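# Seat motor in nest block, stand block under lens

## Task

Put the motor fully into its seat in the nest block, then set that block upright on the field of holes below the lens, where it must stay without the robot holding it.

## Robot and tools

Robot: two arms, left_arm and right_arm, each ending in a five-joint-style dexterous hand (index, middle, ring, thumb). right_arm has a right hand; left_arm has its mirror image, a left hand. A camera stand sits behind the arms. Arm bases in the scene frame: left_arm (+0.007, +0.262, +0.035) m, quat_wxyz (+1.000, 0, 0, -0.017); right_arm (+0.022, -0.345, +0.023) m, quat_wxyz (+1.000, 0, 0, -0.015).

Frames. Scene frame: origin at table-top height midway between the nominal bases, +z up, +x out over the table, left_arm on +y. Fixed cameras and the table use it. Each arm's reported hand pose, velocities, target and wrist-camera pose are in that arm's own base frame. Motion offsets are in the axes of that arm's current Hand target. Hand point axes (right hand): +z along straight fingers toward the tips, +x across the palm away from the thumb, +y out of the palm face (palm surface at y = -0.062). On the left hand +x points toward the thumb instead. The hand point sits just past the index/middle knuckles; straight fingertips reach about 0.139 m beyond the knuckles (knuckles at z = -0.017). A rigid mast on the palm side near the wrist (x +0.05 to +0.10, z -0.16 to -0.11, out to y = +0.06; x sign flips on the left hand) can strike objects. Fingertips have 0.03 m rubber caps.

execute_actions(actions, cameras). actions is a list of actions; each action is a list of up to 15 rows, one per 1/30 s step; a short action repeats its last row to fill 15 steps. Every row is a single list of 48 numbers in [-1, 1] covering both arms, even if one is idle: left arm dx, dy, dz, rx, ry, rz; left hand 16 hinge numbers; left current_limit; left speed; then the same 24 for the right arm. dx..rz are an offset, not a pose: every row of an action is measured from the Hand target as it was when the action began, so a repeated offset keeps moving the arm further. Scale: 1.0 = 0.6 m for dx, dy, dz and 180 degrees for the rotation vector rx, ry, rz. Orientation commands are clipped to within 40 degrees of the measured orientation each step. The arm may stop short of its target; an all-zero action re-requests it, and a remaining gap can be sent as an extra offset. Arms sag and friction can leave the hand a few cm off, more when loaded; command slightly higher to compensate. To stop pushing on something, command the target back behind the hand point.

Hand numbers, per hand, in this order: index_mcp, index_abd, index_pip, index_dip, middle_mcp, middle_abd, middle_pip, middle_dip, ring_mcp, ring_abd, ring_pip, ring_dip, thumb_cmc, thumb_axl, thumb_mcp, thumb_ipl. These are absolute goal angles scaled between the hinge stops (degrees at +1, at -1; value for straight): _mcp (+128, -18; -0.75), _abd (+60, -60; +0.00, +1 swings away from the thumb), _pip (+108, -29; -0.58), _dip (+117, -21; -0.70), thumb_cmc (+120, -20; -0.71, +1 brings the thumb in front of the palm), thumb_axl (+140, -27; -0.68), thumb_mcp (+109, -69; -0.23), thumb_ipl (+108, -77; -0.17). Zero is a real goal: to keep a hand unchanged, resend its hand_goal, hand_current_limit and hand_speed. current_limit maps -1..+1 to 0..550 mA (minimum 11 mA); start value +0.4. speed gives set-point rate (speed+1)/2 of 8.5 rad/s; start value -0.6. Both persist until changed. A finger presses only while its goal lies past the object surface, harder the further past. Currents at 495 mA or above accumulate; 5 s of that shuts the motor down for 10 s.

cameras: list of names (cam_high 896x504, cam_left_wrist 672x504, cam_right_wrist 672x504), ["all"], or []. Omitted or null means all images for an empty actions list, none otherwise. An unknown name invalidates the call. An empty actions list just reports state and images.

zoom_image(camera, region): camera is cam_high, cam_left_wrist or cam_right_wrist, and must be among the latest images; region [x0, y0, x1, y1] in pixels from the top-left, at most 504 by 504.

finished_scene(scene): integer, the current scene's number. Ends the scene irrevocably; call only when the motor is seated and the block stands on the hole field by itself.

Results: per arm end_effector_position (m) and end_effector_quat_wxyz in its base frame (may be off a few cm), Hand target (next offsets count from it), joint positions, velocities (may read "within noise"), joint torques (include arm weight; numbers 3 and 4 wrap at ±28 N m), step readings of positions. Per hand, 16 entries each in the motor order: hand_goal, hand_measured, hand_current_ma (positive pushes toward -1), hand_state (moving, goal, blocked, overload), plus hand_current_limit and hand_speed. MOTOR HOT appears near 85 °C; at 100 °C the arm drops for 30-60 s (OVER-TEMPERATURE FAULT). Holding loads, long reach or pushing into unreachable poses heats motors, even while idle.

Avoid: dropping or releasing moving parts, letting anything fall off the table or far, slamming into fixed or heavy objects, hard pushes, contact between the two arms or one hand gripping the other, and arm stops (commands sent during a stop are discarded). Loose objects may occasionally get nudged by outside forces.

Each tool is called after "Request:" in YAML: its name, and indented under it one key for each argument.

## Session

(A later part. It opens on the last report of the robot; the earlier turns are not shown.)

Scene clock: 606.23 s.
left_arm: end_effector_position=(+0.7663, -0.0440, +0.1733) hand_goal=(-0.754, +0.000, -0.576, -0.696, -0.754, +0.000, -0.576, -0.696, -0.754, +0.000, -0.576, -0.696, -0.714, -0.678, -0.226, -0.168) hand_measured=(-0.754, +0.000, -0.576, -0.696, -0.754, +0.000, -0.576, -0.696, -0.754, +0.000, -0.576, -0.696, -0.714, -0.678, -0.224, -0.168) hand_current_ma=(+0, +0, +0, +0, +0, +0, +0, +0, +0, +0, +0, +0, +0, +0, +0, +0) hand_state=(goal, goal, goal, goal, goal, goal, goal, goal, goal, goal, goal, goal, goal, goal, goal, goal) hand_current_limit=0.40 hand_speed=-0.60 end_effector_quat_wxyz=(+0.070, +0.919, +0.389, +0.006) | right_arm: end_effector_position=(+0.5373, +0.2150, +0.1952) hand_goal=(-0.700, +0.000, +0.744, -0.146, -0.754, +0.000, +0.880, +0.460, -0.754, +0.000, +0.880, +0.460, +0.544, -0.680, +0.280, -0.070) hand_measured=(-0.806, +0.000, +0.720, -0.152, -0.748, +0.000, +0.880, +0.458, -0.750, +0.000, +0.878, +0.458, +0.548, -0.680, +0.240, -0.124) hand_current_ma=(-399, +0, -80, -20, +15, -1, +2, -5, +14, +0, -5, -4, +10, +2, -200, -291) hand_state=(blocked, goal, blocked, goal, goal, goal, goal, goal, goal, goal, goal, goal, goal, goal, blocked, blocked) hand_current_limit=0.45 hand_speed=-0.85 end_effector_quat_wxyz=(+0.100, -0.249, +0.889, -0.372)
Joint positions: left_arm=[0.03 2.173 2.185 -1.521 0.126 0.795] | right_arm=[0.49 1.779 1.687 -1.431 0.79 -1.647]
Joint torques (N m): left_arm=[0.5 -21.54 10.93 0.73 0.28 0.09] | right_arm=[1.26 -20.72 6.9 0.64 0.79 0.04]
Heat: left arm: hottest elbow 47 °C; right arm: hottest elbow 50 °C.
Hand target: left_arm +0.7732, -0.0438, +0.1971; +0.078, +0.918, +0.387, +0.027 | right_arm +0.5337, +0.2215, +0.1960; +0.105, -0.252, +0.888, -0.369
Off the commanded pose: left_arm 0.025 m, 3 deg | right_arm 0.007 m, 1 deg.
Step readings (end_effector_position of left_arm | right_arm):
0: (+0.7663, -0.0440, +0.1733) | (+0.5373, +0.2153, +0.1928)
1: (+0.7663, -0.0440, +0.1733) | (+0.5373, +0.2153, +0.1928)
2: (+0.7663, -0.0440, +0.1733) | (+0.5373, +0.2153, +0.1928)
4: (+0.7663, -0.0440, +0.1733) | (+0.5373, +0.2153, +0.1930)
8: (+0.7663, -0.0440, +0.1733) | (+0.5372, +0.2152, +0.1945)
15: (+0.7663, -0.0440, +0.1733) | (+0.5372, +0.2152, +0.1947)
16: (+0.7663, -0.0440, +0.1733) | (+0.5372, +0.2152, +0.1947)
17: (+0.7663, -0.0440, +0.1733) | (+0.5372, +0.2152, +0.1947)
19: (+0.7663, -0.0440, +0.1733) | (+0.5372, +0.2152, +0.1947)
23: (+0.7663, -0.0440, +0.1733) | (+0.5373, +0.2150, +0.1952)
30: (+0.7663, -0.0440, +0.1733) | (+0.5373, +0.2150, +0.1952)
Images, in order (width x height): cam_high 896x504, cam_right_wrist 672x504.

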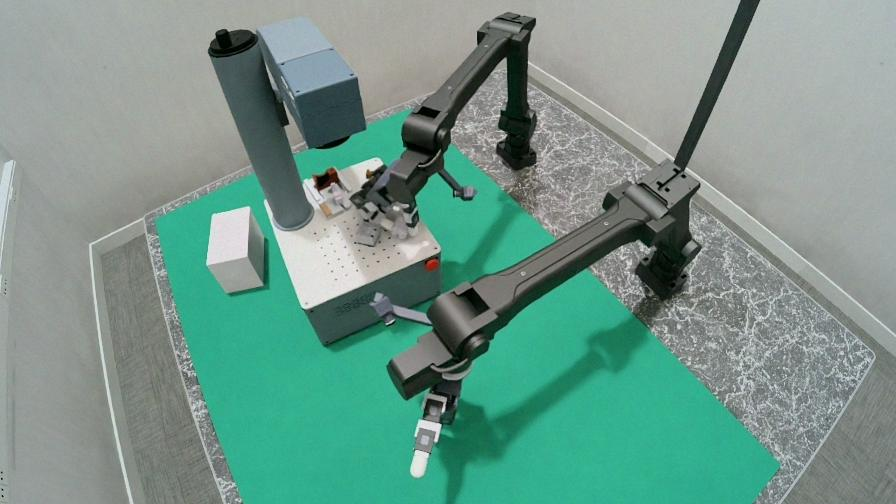

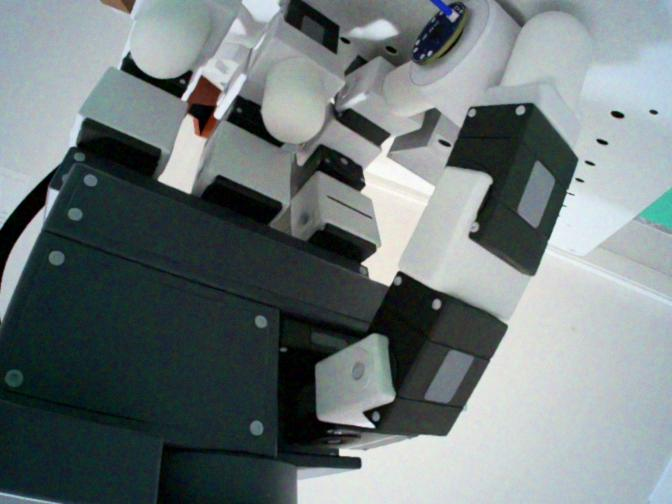

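Request:
execute_actions:
  actions:
    - [[0,0,0,0,0,0,-0.754,0,-0.576,-0.696,-0.754,0,-0.576,-0.696,-0.754,0,-0.576,-0.696,-0.714,-0.678,-0.226,-0.168,0.4,-0.6,0,-0.11,-0.109,0,0,0,-0.7,0,0.745,-0.145,-0.754,0,0.88,0.46,-0.754,0,0.88,0.46,0.545,-0.68,0.281,-0.06,0.5,-0.85]]
  cameras: ["cam_high", "cam_right_wrist"]

Request:
zoom_image:
  camera: "cam_right_wrist"
  region: [340, 0, 672, 249]

Request:
zoom_image:
  camera: "cam_high"
  region: [350, 170, 430, 250]

Scene clock: 609.40 s.
left_arm: end_effector_position=(+0.7663, -0.0440, +0.1733) hand_goal=(-0.754, +0.000, -0.576, -0.696, -0.754, +0.000, -0.576, -0.696, -0.754, +0.000, -0.576, -0.696, -0.714, -0.678, -0.226, -0.168) hand_measured=(-0.754, +0.000, -0.576, -0.696, -0.754, +0.000, -0.576, -0.696, -0.754, +0.000, -0.576, -0.696, -0.714, -0.678, -0.224, -0.168) hand_current_ma=(+0, +0, +0, +0, +0, +0, +0, +0, +0, +0, +0, +0, +0, +0, +0, +0) hand_state=(goal, goal, goal, goal, goal, goal, goal, goal, goal, goal, goal, goal, goal, goal, goal, goal) hand_current_limit=0.40 hand_speed=-0.60 end_effector_quat_wxyz=(+0.070, +0.919, +0.389, +0.006) | right_arm: end_effector_position=(+0.5279, +0.2115, +0.2687) hand_goal=(-0.700, +0.000, +0.744, -0.146, -0.754, +0.000, +0.880, +0.460, -0.754, +0.000, +0.880, +0.460, +0.544, -0.680, +0.280, -0.060) hand_measured=(-0.796, +0.000, +0.704, -0.158, -0.748, +0.000, +0.880, +0.458, -0.750, +0.000, +0.878, +0.458, +0.552, -0.676, +0.238, -0.116) hand_current_ma=(-412, +0, -148, -38, +15, -1, +1, -5, +14, +0, -5, -4, +23, +10, -211, -310) hand_state=(blocked, goal, blocked, goal, goal, goal, goal, goal, goal, goal, goal, goal, goal, goal, blocked, blocked) hand_current_limit=0.50 hand_speed=-0.85 end_effector_quat_wxyz=(+0.084, -0.259, +0.887, -0.373)
Joint positions: left_arm=[0.03 2.173 2.185 -1.521 0.126 0.795] | right_arm=[0.49 1.777 1.88 -1.658 0.784 -1.655]
Joint torques (N m): left_arm=[0.73 -21.48 10.97 0.72 0.27 0.09] | right_arm=[1.08 -20.07 10.91 -0.08 1.06 0.1]
Heat: left arm: hottest elbow 47 °C; right arm: hottest elbow 51 °C.
Hand target: left_arm +0.7732, -0.0438, +0.1971; +0.078, +0.918, +0.387, +0.027 | right_arm +0.5337, +0.2213, +0.2888; +0.105, -0.253, +0.888, -0.369
Off the commanded pose: left_arm 0.025 m, 3 deg | right_arm 0.023 m, 3 deg.
Step readings (end_effector_position of left_arm | right_arm):
0: (+0.7663, -0.0440, +0.1733) | (+0.5373, +0.2150, +0.1952)
1: (+0.7663, -0.0440, +0.1733) | (+0.5348, +0.2141, +0.2000)
2: (+0.7663, -0.0440, +0.1733) | (+0.5298, +0.2127, +0.2043)
4: (+0.7663, -0.0440, +0.1733) | (+0.5238, +0.2098, +0.2205)
8: (+0.7663, -0.0440, +0.1733) | (+0.5272, +0.2114, +0.2551)
15: (+0.7663, -0.0440, +0.1733) | (+0.5279, +0.2115, +0.2693)
Images, in order (width x height): cam_high 896x504, cam_right_wrist 672x504.

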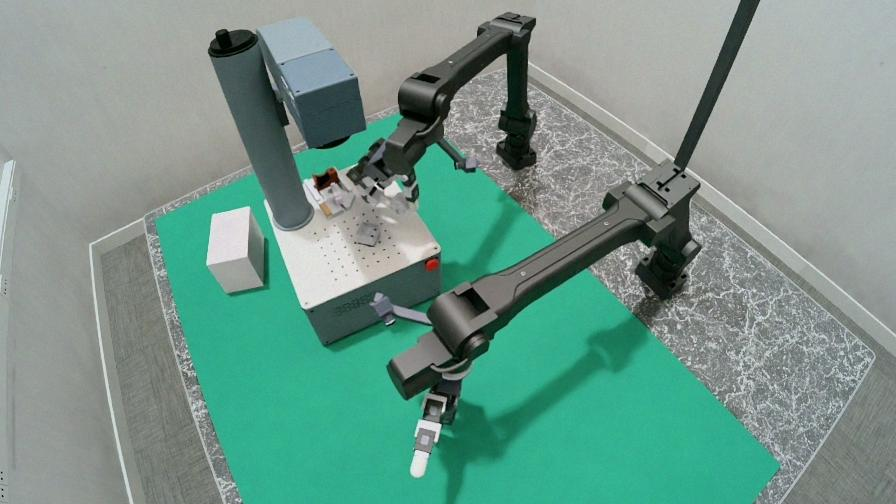

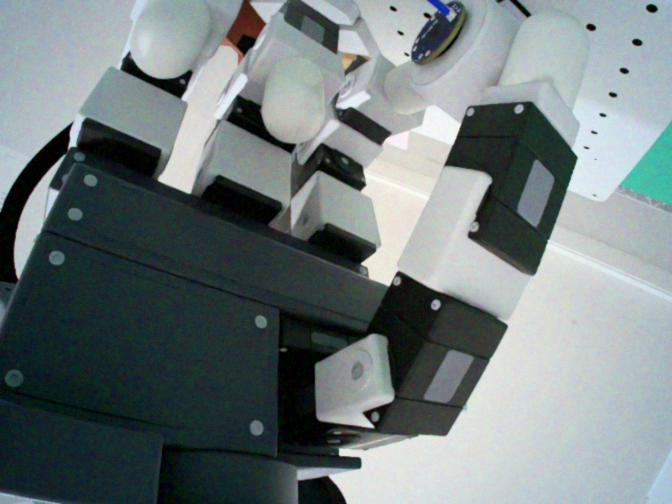

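Scaled by 1.518 from the camera's 672x504 image, which has a finer 960x720 frame.

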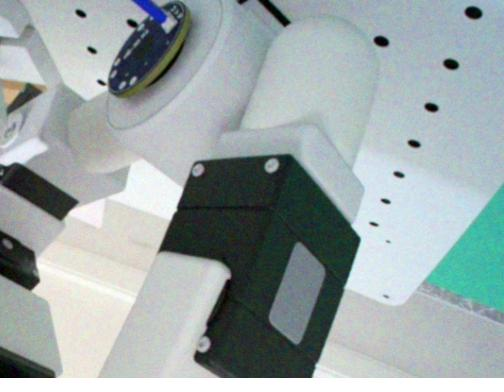

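Scaled by 6.300 from the camera's 896x504 image, which has a finer 1280x720 frame.

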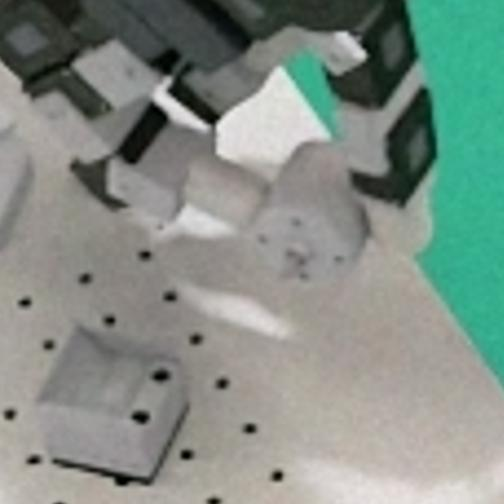

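Request:
zoom_image:
  camera: "cam_high"
  region: [380, 180, 420, 220]

Scaled by 12.600 from the camera's 896x504 image, which has a finer 1280x720 frame.

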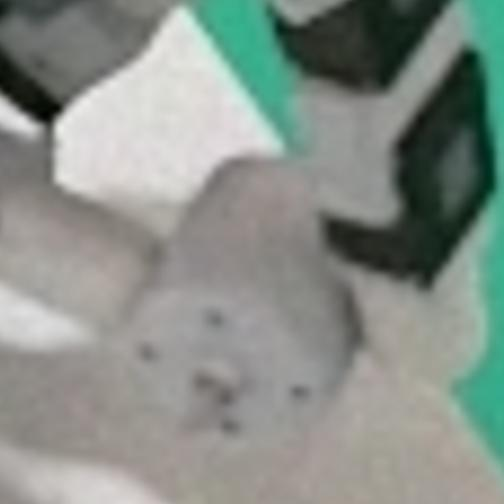

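Request:
zoom_image:
  camera: "cam_high"
  region: [350, 215, 385, 250]

Scaled by 14.400 from the camera's 896x504 image, which has a finer 1280x720 frame.

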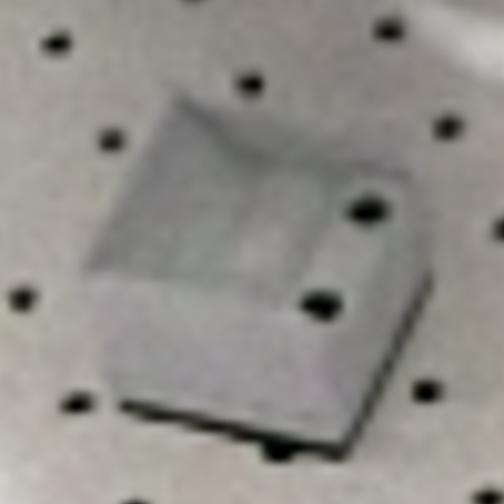

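Request:
execute_actions:
  actions:
    - [[0,0,0,0,0,0,-0.754,0,-0.576,-0.696,-0.754,0,-0.576,-0.696,-0.754,0,-0.576,-0.696,-0.714,-0.678,-0.226,-0.168,0.4,-0.6,-0.0472,-0.0073,0.0517,0,-0.0177,-0.0177,-0.7,0,0.745,-0.145,-0.754,0,0.88,0.46,-0.754,0,0.88,0.46,0.545,-0.68,0.281,-0.06,0.5,-0.85]]
  cameras: ["cam_high"]

Request:
zoom_image:
  camera: "cam_high"
  region: [330, 160, 420, 250]

Scene clock: 637.00 s.
left_arm: end_effector_position=(+0.7663, -0.0440, +0.1733) hand_goal=(-0.754, +0.000, -0.576, -0.696, -0.754, +0.000, -0.576, -0.696, -0.754, +0.000, -0.576, -0.696, -0.714, -0.678, -0.226, -0.168) hand_measured=(-0.754, +0.000, -0.576, -0.696, -0.754, +0.000, -0.576, -0.696, -0.754, +0.000, -0.576, -0.696, -0.714, -0.678, -0.224, -0.168) hand_current_ma=(+0, +0, +0, +0, +0, +0, +0, +0, +0, +0, +0, +0, +0, +0, +0, +0) hand_state=(goal, goal, goal, goal, goal, goal, goal, goal, goal, goal, goal, goal, goal, goal, goal, goal) hand_current_limit=0.40 hand_speed=-0.60 end_effector_quat_wxyz=(+0.070, +0.919, +0.389, +0.006) | right_arm: end_effector_position=(+0.5565, +0.2146, +0.2418) hand_goal=(-0.700, +0.000, +0.744, -0.146, -0.754, +0.000, +0.880, +0.460, -0.754, +0.000, +0.880, +0.460, +0.544, -0.680, +0.280, -0.060) hand_measured=(-0.794, +0.000, +0.704, -0.158, -0.748, +0.000, +0.880, +0.458, -0.748, +0.000, +0.878, +0.458, +0.556, -0.674, +0.236, -0.116) hand_current_ma=(-412, +0, -151, -39, +15, -1, +1, -5, +15, +0, -5, -4, +39, +24, -219, -308) hand_state=(blocked, goal, blocked, goal, goal, goal, goal, goal, goal, goal, goal, goal, goal, goal, blocked, blocked) hand_current_limit=0.50 hand_speed=-0.85 end_effector_quat_wxyz=(+0.088, -0.304, +0.874, -0.369)
Joint positions: left_arm=[0.03 2.173 2.185 -1.521 0.126 0.795] | right_arm=[0.467 1.831 1.886 -1.527 0.773 -1.813]
Joint torques (N m): left_arm=[0.62 -21.3 10.99 0.73 0.27 0.09] | right_arm=[-0.79 -22.24 10.99 1.01 0.95 -0.04]
Heat: left arm: hottest elbow 47 °C; right arm: hottest elbow 51 °C.
Hand target: left_arm +0.7732, -0.0438, +0.1971; +0.078, +0.918, +0.387, +0.027 | right_arm +0.5710, +0.2150, +0.2700; +0.120, -0.287, +0.878, -0.365
Off the commanded pose: left_arm 0.025 m, 3 deg | right_arm 0.032 m, 4 deg.
Step readings (end_effector_position of left_arm | right_arm):
0: (+0.7663, -0.0440, +0.1733) | (+0.5279, +0.2115, +0.2687)
1: (+0.7663, -0.0440, +0.1733) | (+0.5300, +0.2118, +0.2677)
2: (+0.7663, -0.0440, +0.1733) | (+0.5349, +0.2132, +0.2675)
4: (+0.7663, -0.0440, +0.1733) | (+0.5475, +0.2172, +0.2644)
8: (+0.7663, -0.0440, +0.1733) | (+0.5563, +0.2165, +0.2510)
15: (+0.7663, -0.0440, +0.1733) | (+0.5570, +0.2148, +0.2419)
Images, in order (width x height): cam_high 896x504.

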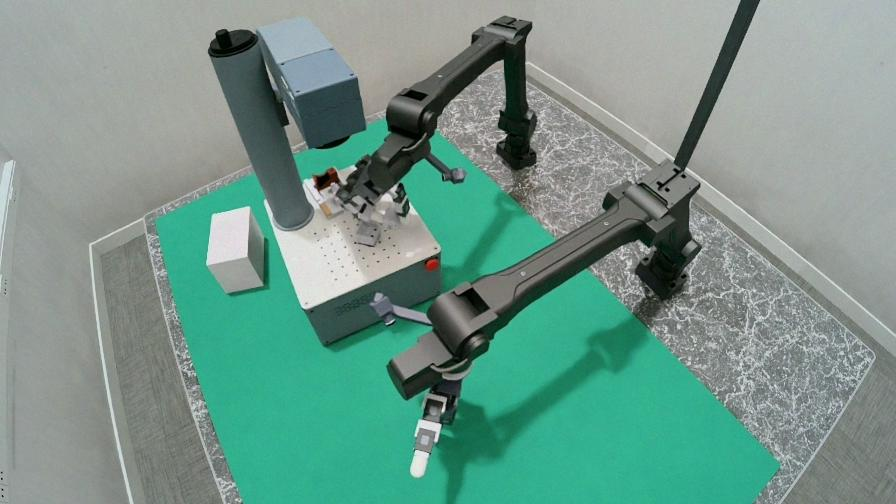

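Scaled by 5.600 from the camera's 896x504 image, which has a finer 1280x720 frame.

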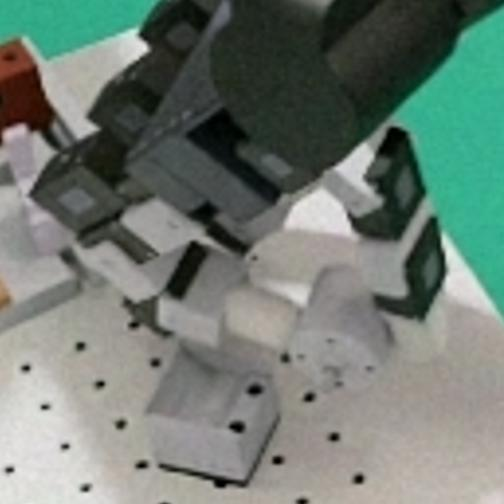

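Request:
execute_actions:
  actions:
    - [[0,0,0,0,0,0,-0.754,0,-0.576,-0.696,-0.754,0,-0.576,-0.696,-0.754,0,-0.576,-0.696,-0.714,-0.678,-0.226,-0.168,0.4,-0.6,-0.0167,-0.0442,0.0395,0,0,0,-0.7,0,0.745,-0.145,-0.48,0,0.88,0.46,-0.754,0,0.88,0.46,0.545,-0.68,0.281,-0.06,0.5,-0.8]]
  cameras: ["cam_high", "cam_right_wrist"]

Request:
zoom_image:
  camera: "cam_high"
  region: [330, 160, 420, 250]

Scene clock: 650.93 s.
left_arm: end_effector_position=(+0.7663, -0.0440, +0.1733) hand_goal=(-0.754, +0.000, -0.576, -0.696, -0.754, +0.000, -0.576, -0.696, -0.754, +0.000, -0.576, -0.696, -0.714, -0.678, -0.226, -0.168) hand_measured=(-0.754, +0.000, -0.576, -0.696, -0.754, +0.000, -0.576, -0.696, -0.754, +0.000, -0.576, -0.696, -0.714, -0.678, -0.224, -0.168) hand_current_ma=(+0, +0, +0, +0, +0, +0, +0, +0, +0, +0, +0, +0, +0, +0, +0, +0) hand_state=(goal, goal, goal, goal, goal, goal, goal, goal, goal, goal, goal, goal, goal, goal, goal, goal) hand_current_limit=0.40 hand_speed=-0.60 end_effector_quat_wxyz=(+0.070, +0.919, +0.389, +0.006) | right_arm: end_effector_position=(+0.5833, +0.1838, +0.2465) hand_goal=(-0.700, +0.000, +0.744, -0.146, -0.480, +0.000, +0.880, +0.460, -0.754, +0.000, +0.880, +0.460, +0.544, -0.680, +0.280, -0.060) hand_measured=(-0.788, +0.000, +0.702, -0.158, -0.480, +0.000, +0.880, +0.458, -0.748, +0.000, +0.878, +0.458, +0.556, -0.674, +0.234, -0.116) hand_current_ma=(-391, +0, -153, -40, -2, -1, +1, -5, +15, +0, -5, -4, +41, +24, -234, -307) hand_state=(blocked, goal, blocked, goal, goal, goal, goal, goal, goal, goal, goal, goal, goal, goal, blocked, blocked) hand_current_limit=0.50 hand_speed=-0.80 end_effector_quat_wxyz=(+0.087, -0.298, +0.877, -0.368)
Joint positions: left_arm=[0.03 2.173 2.185 -1.521 0.126 0.795] | right_arm=[0.398 1.853 1.929 -1.49 0.762 -1.89]
Joint torques (N m): left_arm=[0.62 -21.54 10.96 0.7 0.27 0.11] | right_arm=[0.32 -21.42 12.26 0.96 0.89 -0.03]
Heat: left arm: hottest elbow 48 °C; right arm: hottest elbow 52 °C.
Hand target: left_arm +0.7732, -0.0438, +0.1971; +0.078, +0.918, +0.387, +0.027 | right_arm +0.6000, +0.1923, +0.2721; +0.119, -0.287, +0.878, -0.365
Off the commanded pose: left_arm 0.025 m, 3 deg | right_arm 0.032 m, 4 deg.
Step readings (end_effector_position of left_arm | right_arm):
0: (+0.7663, -0.0440, +0.1733) | (+0.5564, +0.2146, +0.2418)
1: (+0.7663, -0.0440, +0.1733) | (+0.5582, +0.2121, +0.2425)
2: (+0.7663, -0.0440, +0.1733) | (+0.5605, +0.2121, +0.2430)
4: (+0.7663, -0.0440, +0.1733) | (+0.5700, +0.2076, +0.2453)
8: (+0.7663, -0.0440, +0.1733) | (+0.5813, +0.1926, +0.2481)
15: (+0.7663, -0.0440, +0.1733) | (+0.5835, +0.1838, +0.2468)
Images, in order (width x height): cam_high 896x504, cam_right_wrist 672x504.

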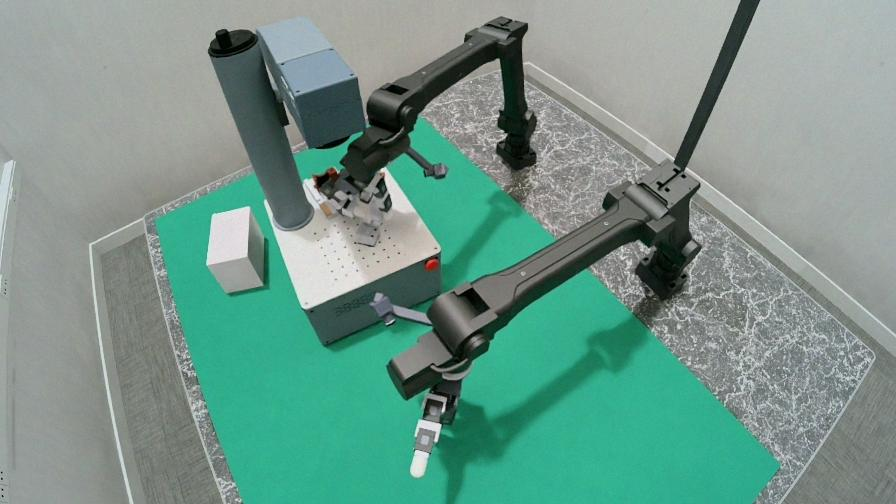

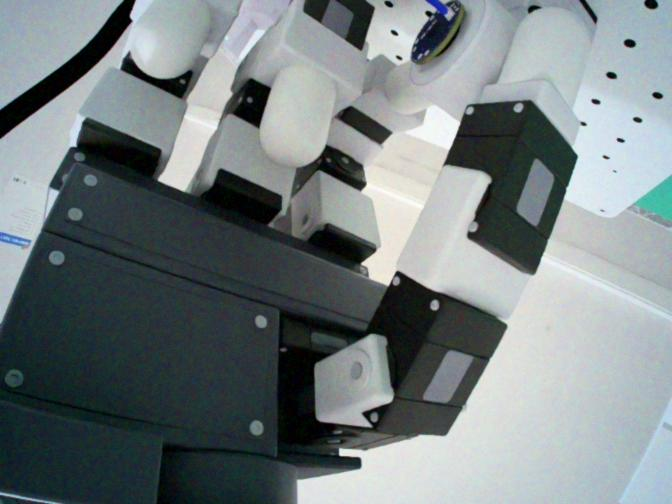

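Scaled by 5.600 from the camera's 896x504 image, which has a finer 1280x720 frame.

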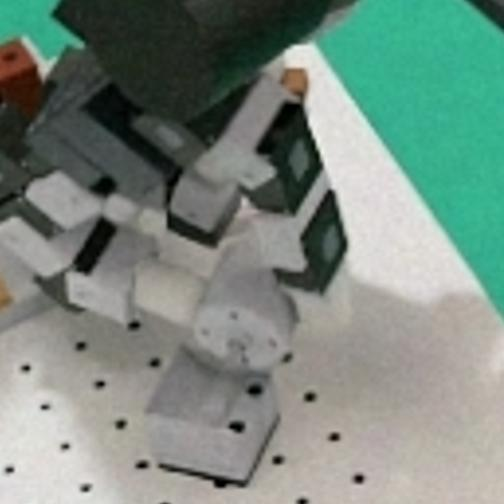

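Request:
zoom_image:
  camera: "cam_right_wrist"
  region: [130, 0, 382, 189]

Request:
zoom_image:
  camera: "cam_high"
  region: [355, 200, 395, 250]

Scaled by 2.000 from the camera's 672x504 image, which has a finer 960x720 frame.

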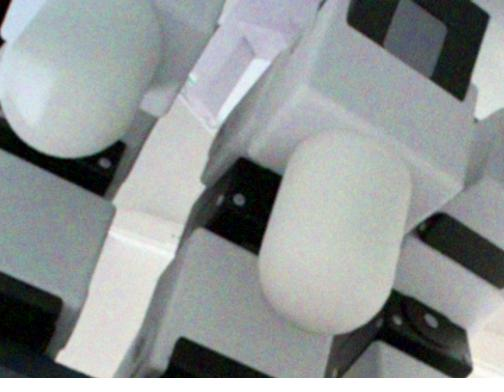

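Scaled by 10.080 from the camera's 896x504 image, which has a finer 1280x720 frame.

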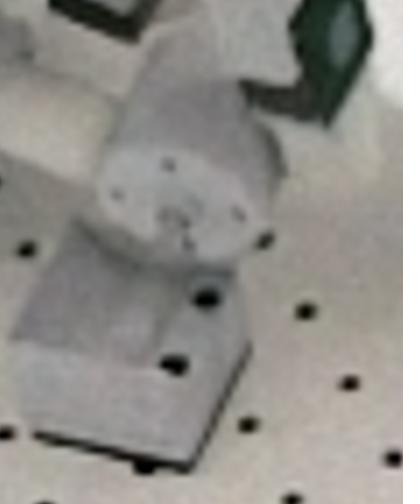

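Request:
execute_actions:
  actions:
    - [[0,0,0,0,0,0,-0.754,0,-0.576,-0.696,-0.754,0,-0.576,-0.696,-0.754,0,-0.576,-0.696,-0.714,-0.678,-0.226,-0.168,0.4,-0.6,-0.027,-0.0198,0.0198,0,0,0,-0.7,0,0.745,-0.145,-0.48,0,0.88,0.46,-0.754,0,0.88,0.46,0.545,-0.68,0.281,-0.06,0.5,-0.8]]
  cameras: ["cam_high", "cam_right_wrist"]

Request:
zoom_image:
  camera: "cam_high"
  region: [345, 205, 385, 250]

Request:
zoom_image:
  camera: "cam_right_wrist"
  region: [340, 0, 672, 249]

Scene clock: 662.93 s.
left_arm: end_effector_position=(+0.7663, -0.0440, +0.1733) hand_goal=(-0.754, +0.000, -0.576, -0.696, -0.754, +0.000, -0.576, -0.696, -0.754, +0.000, -0.576, -0.696, -0.714, -0.678, -0.226, -0.168) hand_measured=(-0.754, +0.000, -0.576, -0.696, -0.754, +0.000, -0.576, -0.696, -0.754, +0.000, -0.576, -0.696, -0.714, -0.678, -0.224, -0.168) hand_current_ma=(+0, +0, +0, +0, +0, +0, +0, +0, +0, +0, +0, +0, +0, +0, +0, +0) hand_state=(goal, goal, goal, goal, goal, goal, goal, goal, goal, goal, goal, goal, goal, goal, goal, goal) hand_current_limit=0.40 hand_speed=-0.60 end_effector_quat_wxyz=(+0.070, +0.919, +0.389, +0.006) | right_arm: end_effector_position=(+0.6075, +0.1913, +0.2437) hand_goal=(-0.700, +0.000, +0.744, -0.146, -0.480, +0.000, +0.880, +0.460, -0.754, +0.000, +0.880, +0.460, +0.544, -0.680, +0.280, -0.060) hand_measured=(-0.788, +0.000, +0.702, -0.158, -0.480, +0.000, +0.880, +0.458, -0.748, +0.000, +0.878, +0.458, +0.558, -0.672, +0.234, -0.116) hand_current_ma=(-385, +0, -155, -41, +0, -1, +1, -5, +15, +0, -5, -4, +45, +29, -234, -307) hand_state=(blocked, goal, blocked, goal, goal, goal, goal, goal, goal, goal, goal, goal, goal, goal, blocked, blocked) hand_current_limit=0.50 hand_speed=-0.80 end_effector_quat_wxyz=(+0.092, -0.304, +0.875, -0.366)
Joint positions: left_arm=[0.03 2.173 2.185 -1.521 0.126 0.795] | right_arm=[0.393 1.919 2.019 -1.489 0.757 -1.919]
Joint torques (N m): left_arm=[0.73 -21.6 10.96 0.69 0.26 0.09] | right_arm=[-1.08 -23.18 12.1 0.65 0.88 -0.02]
Heat: left arm: hottest elbow 48 °C; right arm: hottest elbow 55 °C.
Hand target: left_arm +0.7732, -0.0438, +0.1971; +0.078, +0.918, +0.387, +0.027 | right_arm +0.6231, +0.1882, +0.2723; +0.120, -0.287, +0.878, -0.365
Off the commanded pose: left_arm 0.025 m, 3 deg | right_arm 0.032 m, 4 deg.
Step readings (end_effector_position of left_arm | right_arm):
0: (+0.7663, -0.0440, +0.1733) | (+0.5833, +0.1838, +0.2465)
1: (+0.7663, -0.0440, +0.1733) | (+0.5845, +0.1842, +0.2475)
2: (+0.7663, -0.0440, +0.1733) | (+0.5882, +0.1857, +0.2487)
4: (+0.7663, -0.0440, +0.1733) | (+0.5981, +0.1891, +0.2518)
8: (+0.7663, -0.0440, +0.1733) | (+0.6068, +0.1914, +0.2494)
15: (+0.7663, -0.0440, +0.1733) | (+0.6075, +0.1913, +0.2437)
Images, in order (width x height): cam_high 896x504, cam_right_wrist 672x504.

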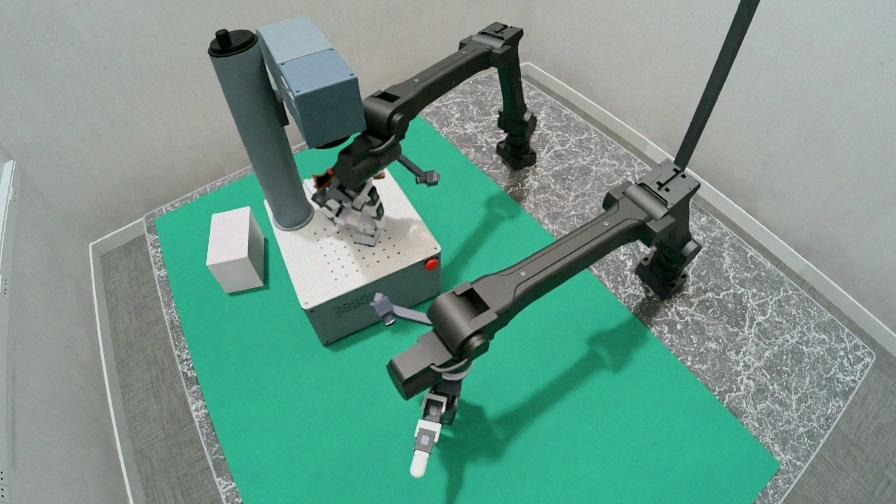

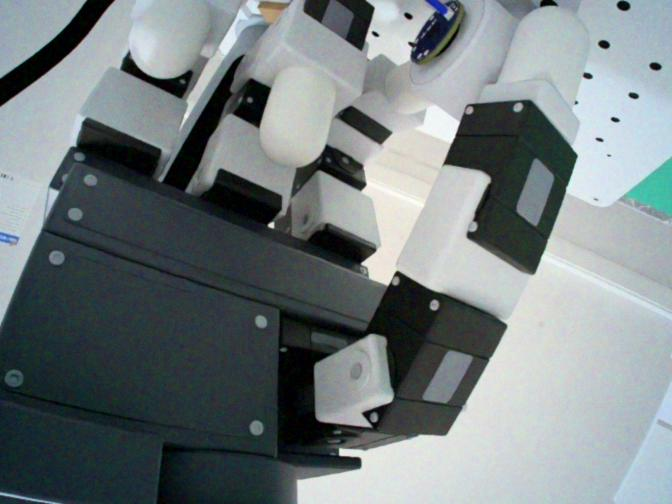

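Scaled by 11.200 from the camera's 896x504 image, which has a finer 1280x720 frame.

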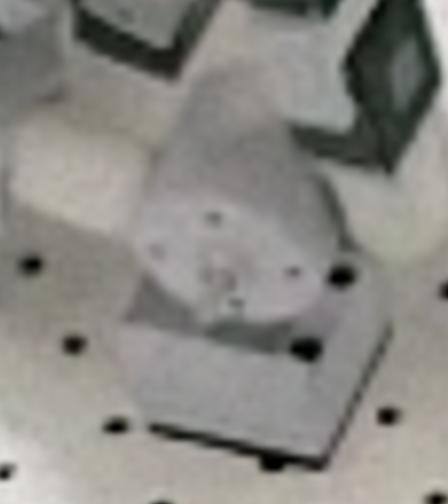

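Scaled by 1.518 from the camera's 672x504 image, which has a finer 960x720 frame.

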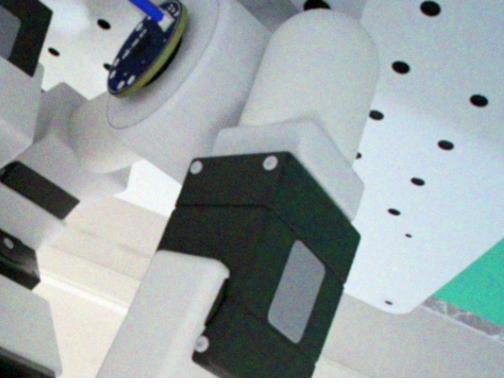

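Request:
execute_actions:
  actions:
    - [[0,0,0,0,0,0,-0.754,0,-0.576,-0.696,-0.754,0,-0.576,-0.696,-0.754,0,-0.576,-0.696,-0.714,-0.678,-0.226,-0.168,0.4,-0.6,0.0217,-0.018,0.018,0,0,0,-0.7,0,0.745,-0.145,-0.48,0,0.88,0.46,-0.754,0,0.88,0.46,0.545,-0.68,0.281,-0.06,0.5,-0.8]]
  cameras: ["cam_high"]

Request:
zoom_image:
  camera: "cam_high"
  region: [345, 205, 385, 250]

Scene clock: 666.27 s.
left_arm: end_effector_position=(+0.7663, -0.0440, +0.1733) hand_goal=(-0.754, +0.000, -0.576, -0.696, -0.754, +0.000, -0.576, -0.696, -0.754, +0.000, -0.576, -0.696, -0.714, -0.678, -0.226, -0.168) hand_measured=(-0.754, +0.000, -0.576, -0.696, -0.754, +0.000, -0.576, -0.696, -0.754, +0.000, -0.576, -0.696, -0.714, -0.678, -0.224, -0.168) hand_current_ma=(+0, +0, +0, +0, +0, +0, +0, +0, +0, +0, +0, +0, +0, +0, +0, +0) hand_state=(goal, goal, goal, goal, goal, goal, goal, goal, goal, goal, goal, goal, goal, goal, goal, goal) hand_current_limit=0.40 hand_speed=-0.60 end_effector_quat_wxyz=(+0.070, +0.919, +0.389, +0.006) | right_arm: end_effector_position=(+0.6124, +0.1868, +0.2445) hand_goal=(-0.700, +0.000, +0.744, -0.146, -0.480, +0.000, +0.880, +0.460, -0.754, +0.000, +0.880, +0.460, +0.544, -0.680, +0.280, -0.060) hand_measured=(-0.788, +0.000, +0.700, -0.160, -0.480, +0.000, +0.880, +0.458, -0.750, +0.000, +0.878, +0.458, +0.558, -0.672, +0.234, -0.116) hand_current_ma=(-384, +0, -161, -41, +0, -1, +0, -5, +14, +0, -5, -4, +44, +28, -235, -301) hand_state=(blocked, goal, blocked, goal, goal, goal, goal, goal, goal, goal, goal, goal, goal, goal, blocked, blocked) hand_current_limit=0.50 hand_speed=-0.80 end_effector_quat_wxyz=(+0.096, -0.311, +0.872, -0.365)
Joint positions: left_arm=[0.03 2.173 2.185 -1.521 0.126 0.795] | right_arm=[0.382 1.918 2.019 -1.463 0.751 -1.957]
Joint torques (N m): left_arm=[0.56 -21.48 10.96 0.69 0.27 0.09] | right_arm=[-2.61 -25.76 8.69 1.29 0.87 -0.02]
Heat: left arm: hottest elbow 48 °C; right arm: hottest elbow 56 °C.
Hand target: left_arm +0.7732, -0.0438, +0.1971; +0.078, +0.918, +0.387, +0.027 | right_arm +0.6215, +0.1684, +0.2723; +0.120, -0.287, +0.878, -0.365
Off the commanded pose: left_arm 0.025 m, 3 deg | right_arm 0.035 m, 4 deg.
Step readings (end_effector_position of left_arm | right_arm):
0: (+0.7663, -0.0440, +0.1733) | (+0.6074, +0.1913, +0.2437)
1: (+0.7663, -0.0440, +0.1733) | (+0.6081, +0.1907, +0.2437)
2: (+0.7663, -0.0440, +0.1733) | (+0.6092, +0.1908, +0.2439)
4: (+0.7663, -0.0440, +0.1733) | (+0.6129, +0.1868, +0.2444)
8: (+0.7663, -0.0440, +0.1733) | (+0.6130, +0.1870, +0.2446)
15: (+0.7663, -0.0440, +0.1733) | (+0.6125, +0.1869, +0.2445)
Images, in order (width x height): cam_high 896x504.

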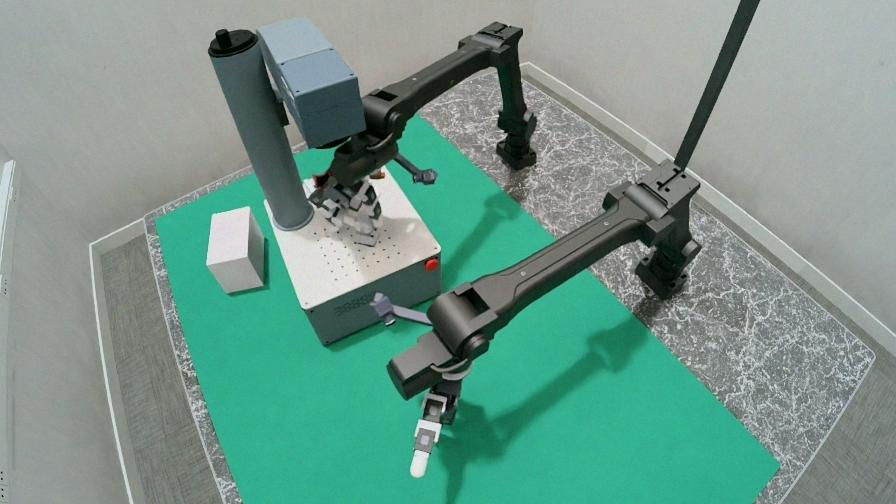

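Scaled by 11.200 from the camera's 896x504 image, which has a finer 1280x720 frame.

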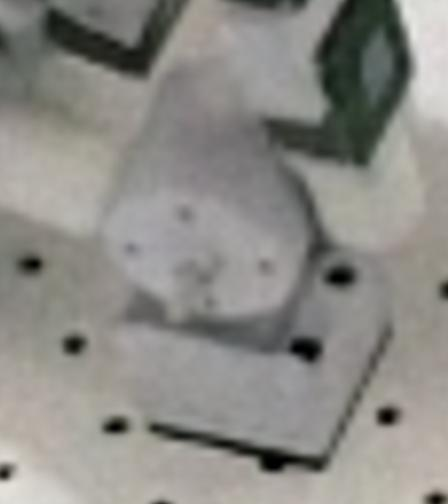

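Request:
zoom_image:
  camera: "cam_high"
  region: [290, 80, 430, 220]

Scaled by 3.600 from the camera's 896x504 image, which has a finer 1280x720 frame.

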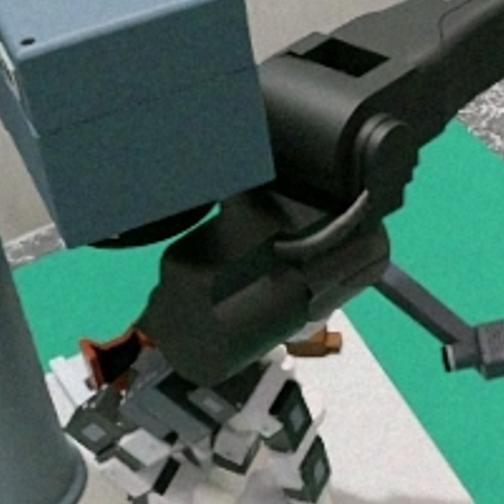

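Request:
execute_actions:
  actions: []
  cameras: ["cam_right_wrist"]

Request:
zoom_image:
  camera: "cam_right_wrist"
  region: [0, 0, 400, 300]

Scene clock: 668.47 s.
left_arm: end_effector_position=(+0.7663, -0.0440, +0.1733) hand_goal=(-0.754, +0.000, -0.576, -0.696, -0.754, +0.000, -0.576, -0.696, -0.754, +0.000, -0.576, -0.696, -0.714, -0.678, -0.226, -0.168) hand_measured=(-0.754, +0.000, -0.576, -0.696, -0.754, +0.000, -0.576, -0.696, -0.754, +0.000, -0.576, -0.696, -0.714, -0.678, -0.224, -0.168) hand_current_ma=(+0, +0, +0, +0, +0, +0, +0, +0, +0, +0, +0, +0, +0, +0, +0, +0) hand_state=(goal, goal, goal, goal, goal, goal, goal, goal, goal, goal, goal, goal, goal, goal, goal, goal) hand_current_limit=0.40 hand_speed=-0.60 end_effector_quat_wxyz=(+0.070, +0.919, +0.389, +0.006) | right_arm: end_effector_position=(+0.6123, +0.1868, +0.2445) hand_goal=(-0.700, +0.000, +0.744, -0.146, -0.480, +0.000, +0.880, +0.460, -0.754, +0.000, +0.880, +0.460, +0.544, -0.680, +0.280, -0.060) hand_measured=(-0.788, +0.000, +0.700, -0.160, -0.480, +0.000, +0.880, +0.458, -0.750, +0.000, +0.878, +0.458, +0.558, -0.672, +0.234, -0.116) hand_current_ma=(-384, +0, -161, -41, +0, -1, +0, -5, +14, +0, -5, -4, +44, +28, -235, -301) hand_state=(blocked, goal, blocked, goal, goal, goal, goal, goal, goal, goal, goal, goal, goal, goal, blocked, blocked) hand_current_limit=0.50 hand_speed=-0.80 end_effector_quat_wxyz=(+0.096, -0.312, +0.872, -0.365)
Joint positions: left_arm=[0.03 2.173 2.185 -1.521 0.126 0.795] | right_arm=[0.382 1.918 2.019 -1.463 0.751 -1.957]
Joint velocities: within noise
Joint torques (N m): left_arm=[0.67 -21.54 11.03 0.7 0.27 0.1] | right_arm=[-2.67 -25.76 8.72 1.26 0.87 -0.03]
Heat: left arm: hottest elbow 48 °C; right arm: hottest elbow 56 °C.
Hand target: left_arm +0.7732, -0.0438, +0.1971; +0.078, +0.918, +0.387, +0.027 | right_arm +0.6215, +0.1684, +0.2723; +0.120, -0.287, +0.878, -0.365
Off the commanded pose: left_arm 0.025 m, 3 deg | right_arm 0.035 m, 4 deg.
Images, in order (width x height): cam_right_wrist 672x504.

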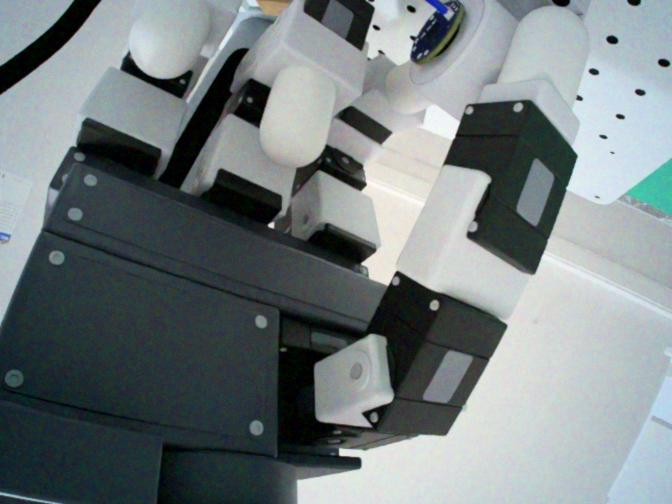

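Scaled by 1.260 from the camera's 672x504 image, which has a finer 960x720 frame.

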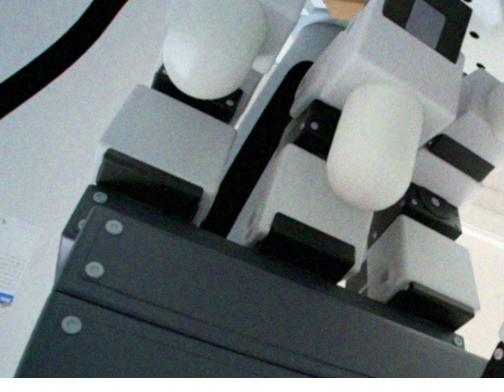

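Request:
execute_actions:
  actions:
    - [[0,0,0,0,0,0,-0.754,0,-0.576,-0.696,-0.754,0,-0.576,-0.696,-0.754,0,-0.576,-0.696,-0.714,-0.678,-0.226,-0.168,0.4,-0.6,-0.0065,0.0285,0,0,0,0,-0.7,0,0.745,-0.145,-0.48,0,0.88,0.46,-0.754,0,0.88,0.46,0.545,-0.68,0.281,-0.06,0.5,-0.8]]
  cameras: ["cam_high"]

Request:
zoom_image:
  camera: "cam_high"
  region: [345, 205, 385, 250]

Scene clock: 675.80 s.
left_arm: end_effector_position=(+0.7663, -0.0440, +0.1733) hand_goal=(-0.754, +0.000, -0.576, -0.696, -0.754, +0.000, -0.576, -0.696, -0.754, +0.000, -0.576, -0.696, -0.714, -0.678, -0.226, -0.168) hand_measured=(-0.754, +0.000, -0.576, -0.696, -0.754, +0.000, -0.576, -0.696, -0.754, +0.000, -0.576, -0.696, -0.714, -0.678, -0.224, -0.168) hand_current_ma=(+0, +0, +0, +0, +0, +0, +0, +0, +0, +0, +0, +0, +0, +0, +0, +0) hand_state=(goal, goal, goal, goal, goal, goal, goal, goal, goal, goal, goal, goal, goal, goal, goal, goal) hand_current_limit=0.40 hand_speed=-0.60 end_effector_quat_wxyz=(+0.070, +0.919, +0.389, +0.006) | right_arm: end_effector_position=(+0.6145, +0.1878, +0.2430) hand_goal=(-0.700, +0.000, +0.744, -0.146, -0.480, +0.000, +0.880, +0.460, -0.754, +0.000, +0.880, +0.460, +0.544, -0.680, +0.280, -0.060) hand_measured=(-0.788, +0.000, +0.700, -0.160, -0.480, +0.000, +0.880, +0.458, -0.750, +0.000, +0.878, +0.458, +0.558, -0.672, +0.234, -0.116) hand_current_ma=(-384, +0, -161, -41, +0, -1, +0, -5, +14, +0, -5, -4, +44, +28, -235, -301) hand_state=(blocked, goal, blocked, goal, goal, goal, goal, goal, goal, goal, goal, goal, goal, goal, blocked, blocked) hand_current_limit=0.50 hand_speed=-0.80 end_effector_quat_wxyz=(+0.101, -0.305, +0.874, -0.364)
Joint positions: left_arm=[0.03 2.173 2.185 -1.521 0.126 0.795] | right_arm=[0.382 1.916 2.011 -1.45 0.751 -1.945]
Joint torques (N m): left_arm=[0.67 -21.6 10.92 0.73 0.27 0.1] | right_arm=[-0.85 -25.29 7.46 1.18 1.05 0.13]
Heat: left arm: hottest elbow 48 °C; right arm: hottest elbow 56 °C.
Hand target: left_arm +0.7732, -0.0438, +0.1971; +0.078, +0.918, +0.387, +0.027 | right_arm +0.6176, +0.1804, +0.2600; +0.120, -0.287, +0.878, -0.365
Off the commanded pose: left_arm 0.025 m, 3 deg | right_arm 0.019 m, 3 deg.
Step readings (end_effector_position of left_arm | right_arm):
0: (+0.7663, -0.0440, +0.1733) | (+0.6123, +0.1868, +0.2445)
1: (+0.7663, -0.0440, +0.1733) | (+0.6125, +0.1869, +0.2439)
2: (+0.7663, -0.0440, +0.1733) | (+0.6130, +0.1871, +0.2436)
4: (+0.7663, -0.0440, +0.1733) | (+0.6138, +0.1874, +0.2432)
8: (+0.7663, -0.0440, +0.1733) | (+0.6143, +0.1877, +0.2431)
15: (+0.7663, -0.0440, +0.1733) | (+0.6145, +0.1878, +0.2430)
Images, in order (width x height): cam_high 896x504.

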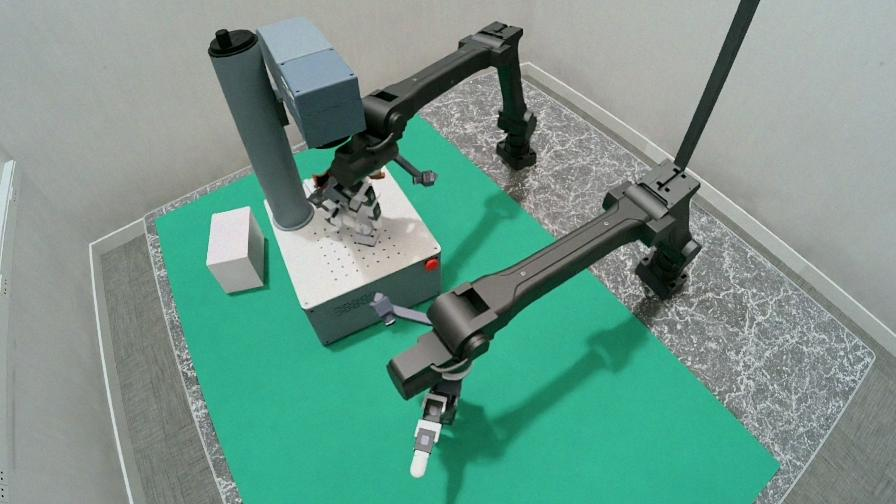

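Scaled by 11.200 from the camera's 896x504 image, which has a finer 1280x720 frame.

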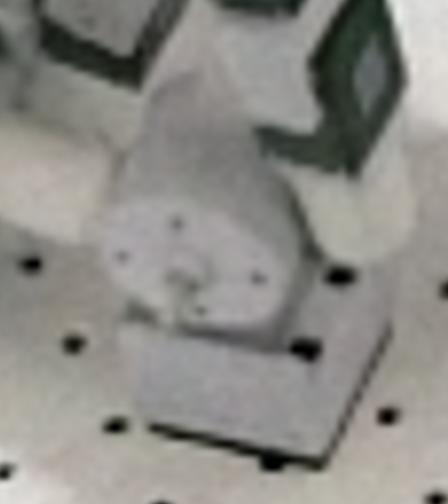

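Request:
zoom_image:
  camera: "cam_high"
  region: [350, 218, 382, 250]

Scaled by 15.750 from the camera's 896x504 image, which has a finer 1280x720 frame.

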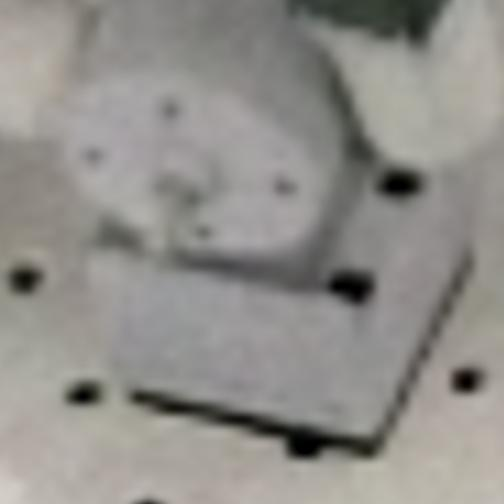

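Request:
execute_actions:
  actions:
    - [[0,0,0,0,0,0,-0.754,0,-0.576,-0.696,-0.754,0,-0.576,-0.696,-0.754,0,-0.576,-0.696,-0.714,-0.678,-0.226,-0.168,0.4,-0.6,0,0.0158,0.0156,0,0,0,-0.7,0,0.745,-0.145,-0.48,0,0.88,0.46,-0.754,0,0.88,0.46,0.545,-0.68,0.281,-0.06,0.5,-0.8]]
  cameras: ["cam_high"]

Request:
zoom_image:
  camera: "cam_high"
  region: [350, 218, 382, 250]

Scene clock: 682.40 s.
left_arm: end_effector_position=(+0.7663, -0.0440, +0.1733) hand_goal=(-0.754, +0.000, -0.576, -0.696, -0.754, +0.000, -0.576, -0.696, -0.754, +0.000, -0.576, -0.696, -0.714, -0.678, -0.226, -0.168) hand_measured=(-0.754, +0.000, -0.576, -0.696, -0.754, +0.000, -0.576, -0.696, -0.754, +0.000, -0.576, -0.696, -0.714, -0.678, -0.224, -0.168) hand_current_ma=(+0, +0, +0, +0, +0, +0, +0, +0, +0, +0, +0, +0, +0, +0, +0, +0) hand_state=(goal, goal, goal, goal, goal, goal, goal, goal, goal, goal, goal, goal, goal, goal, goal, goal) hand_current_limit=0.40 hand_speed=-0.60 end_effector_quat_wxyz=(+0.070, +0.919, +0.389, +0.006) | right_arm: end_effector_position=(+0.6126, +0.1858, +0.2302) hand_goal=(-0.700, +0.000, +0.744, -0.146, -0.480, +0.000, +0.880, +0.460, -0.754, +0.000, +0.880, +0.460, +0.544, -0.680, +0.280, -0.060) hand_measured=(-0.788, +0.000, +0.700, -0.160, -0.480, +0.000, +0.880, +0.458, -0.750, +0.000, +0.878, +0.458, +0.554, -0.674, +0.234, -0.116) hand_current_ma=(-384, +0, -162, -41, +0, -1, +0, -5, +14, +0, -5, -4, +31, +18, -236, -301) hand_state=(blocked, goal, blocked, goal, goal, goal, goal, goal, goal, goal, goal, goal, goal, goal, blocked, blocked) hand_current_limit=0.50 hand_speed=-0.80 end_effector_quat_wxyz=(+0.100, -0.303, +0.875, -0.365)
Joint positions: left_arm=[0.03 2.173 2.185 -1.521 0.126 0.795] | right_arm=[0.381 1.907 1.963 -1.414 0.752 -1.942]
Joint torques (N m): left_arm=[0.79 -21.42 11 0.68 0.26 0.1] | right_arm=[-0.79 -24.82 7.92 1.25 1.01 0.1]
Heat: left arm: hottest elbow 48 °C; right arm: hottest elbow 55 °C.
Hand target: left_arm +0.7732, -0.0438, +0.1971; +0.078, +0.918, +0.387, +0.027 | right_arm +0.6176, +0.1803, +0.2468; +0.120, -0.287, +0.878, -0.365
Off the commanded pose: left_arm 0.025 m, 3 deg | right_arm 0.018 m, 3 deg.
Step readings (end_effector_position of left_arm | right_arm):
0: (+0.7663, -0.0440, +0.1733) | (+0.6145, +0.1878, +0.2430)
1: (+0.7663, -0.0440, +0.1733) | (+0.6147, +0.1877, +0.2415)
2: (+0.7663, -0.0440, +0.1733) | (+0.6150, +0.1878, +0.2407)
4: (+0.7663, -0.0440, +0.1733) | (+0.6134, +0.1872, +0.2357)
8: (+0.7663, -0.0440, +0.1733) | (+0.6122, +0.1856, +0.2301)
15: (+0.7663, -0.0440, +0.1733) | (+0.6126, +0.1858, +0.2302)
Images, in order (width x height): cam_high 896x504.

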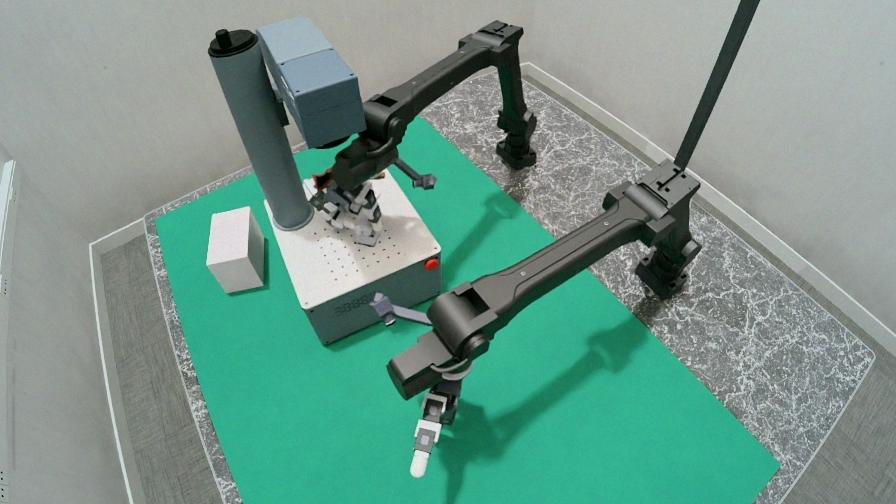

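Scaled by 15.750 from the camera's 896x504 image, which has a finer 1280x720 frame.

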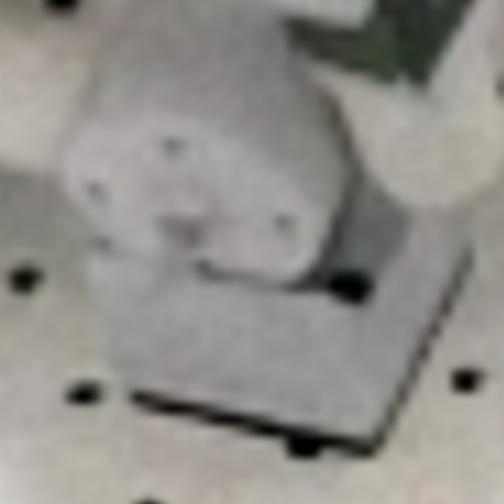

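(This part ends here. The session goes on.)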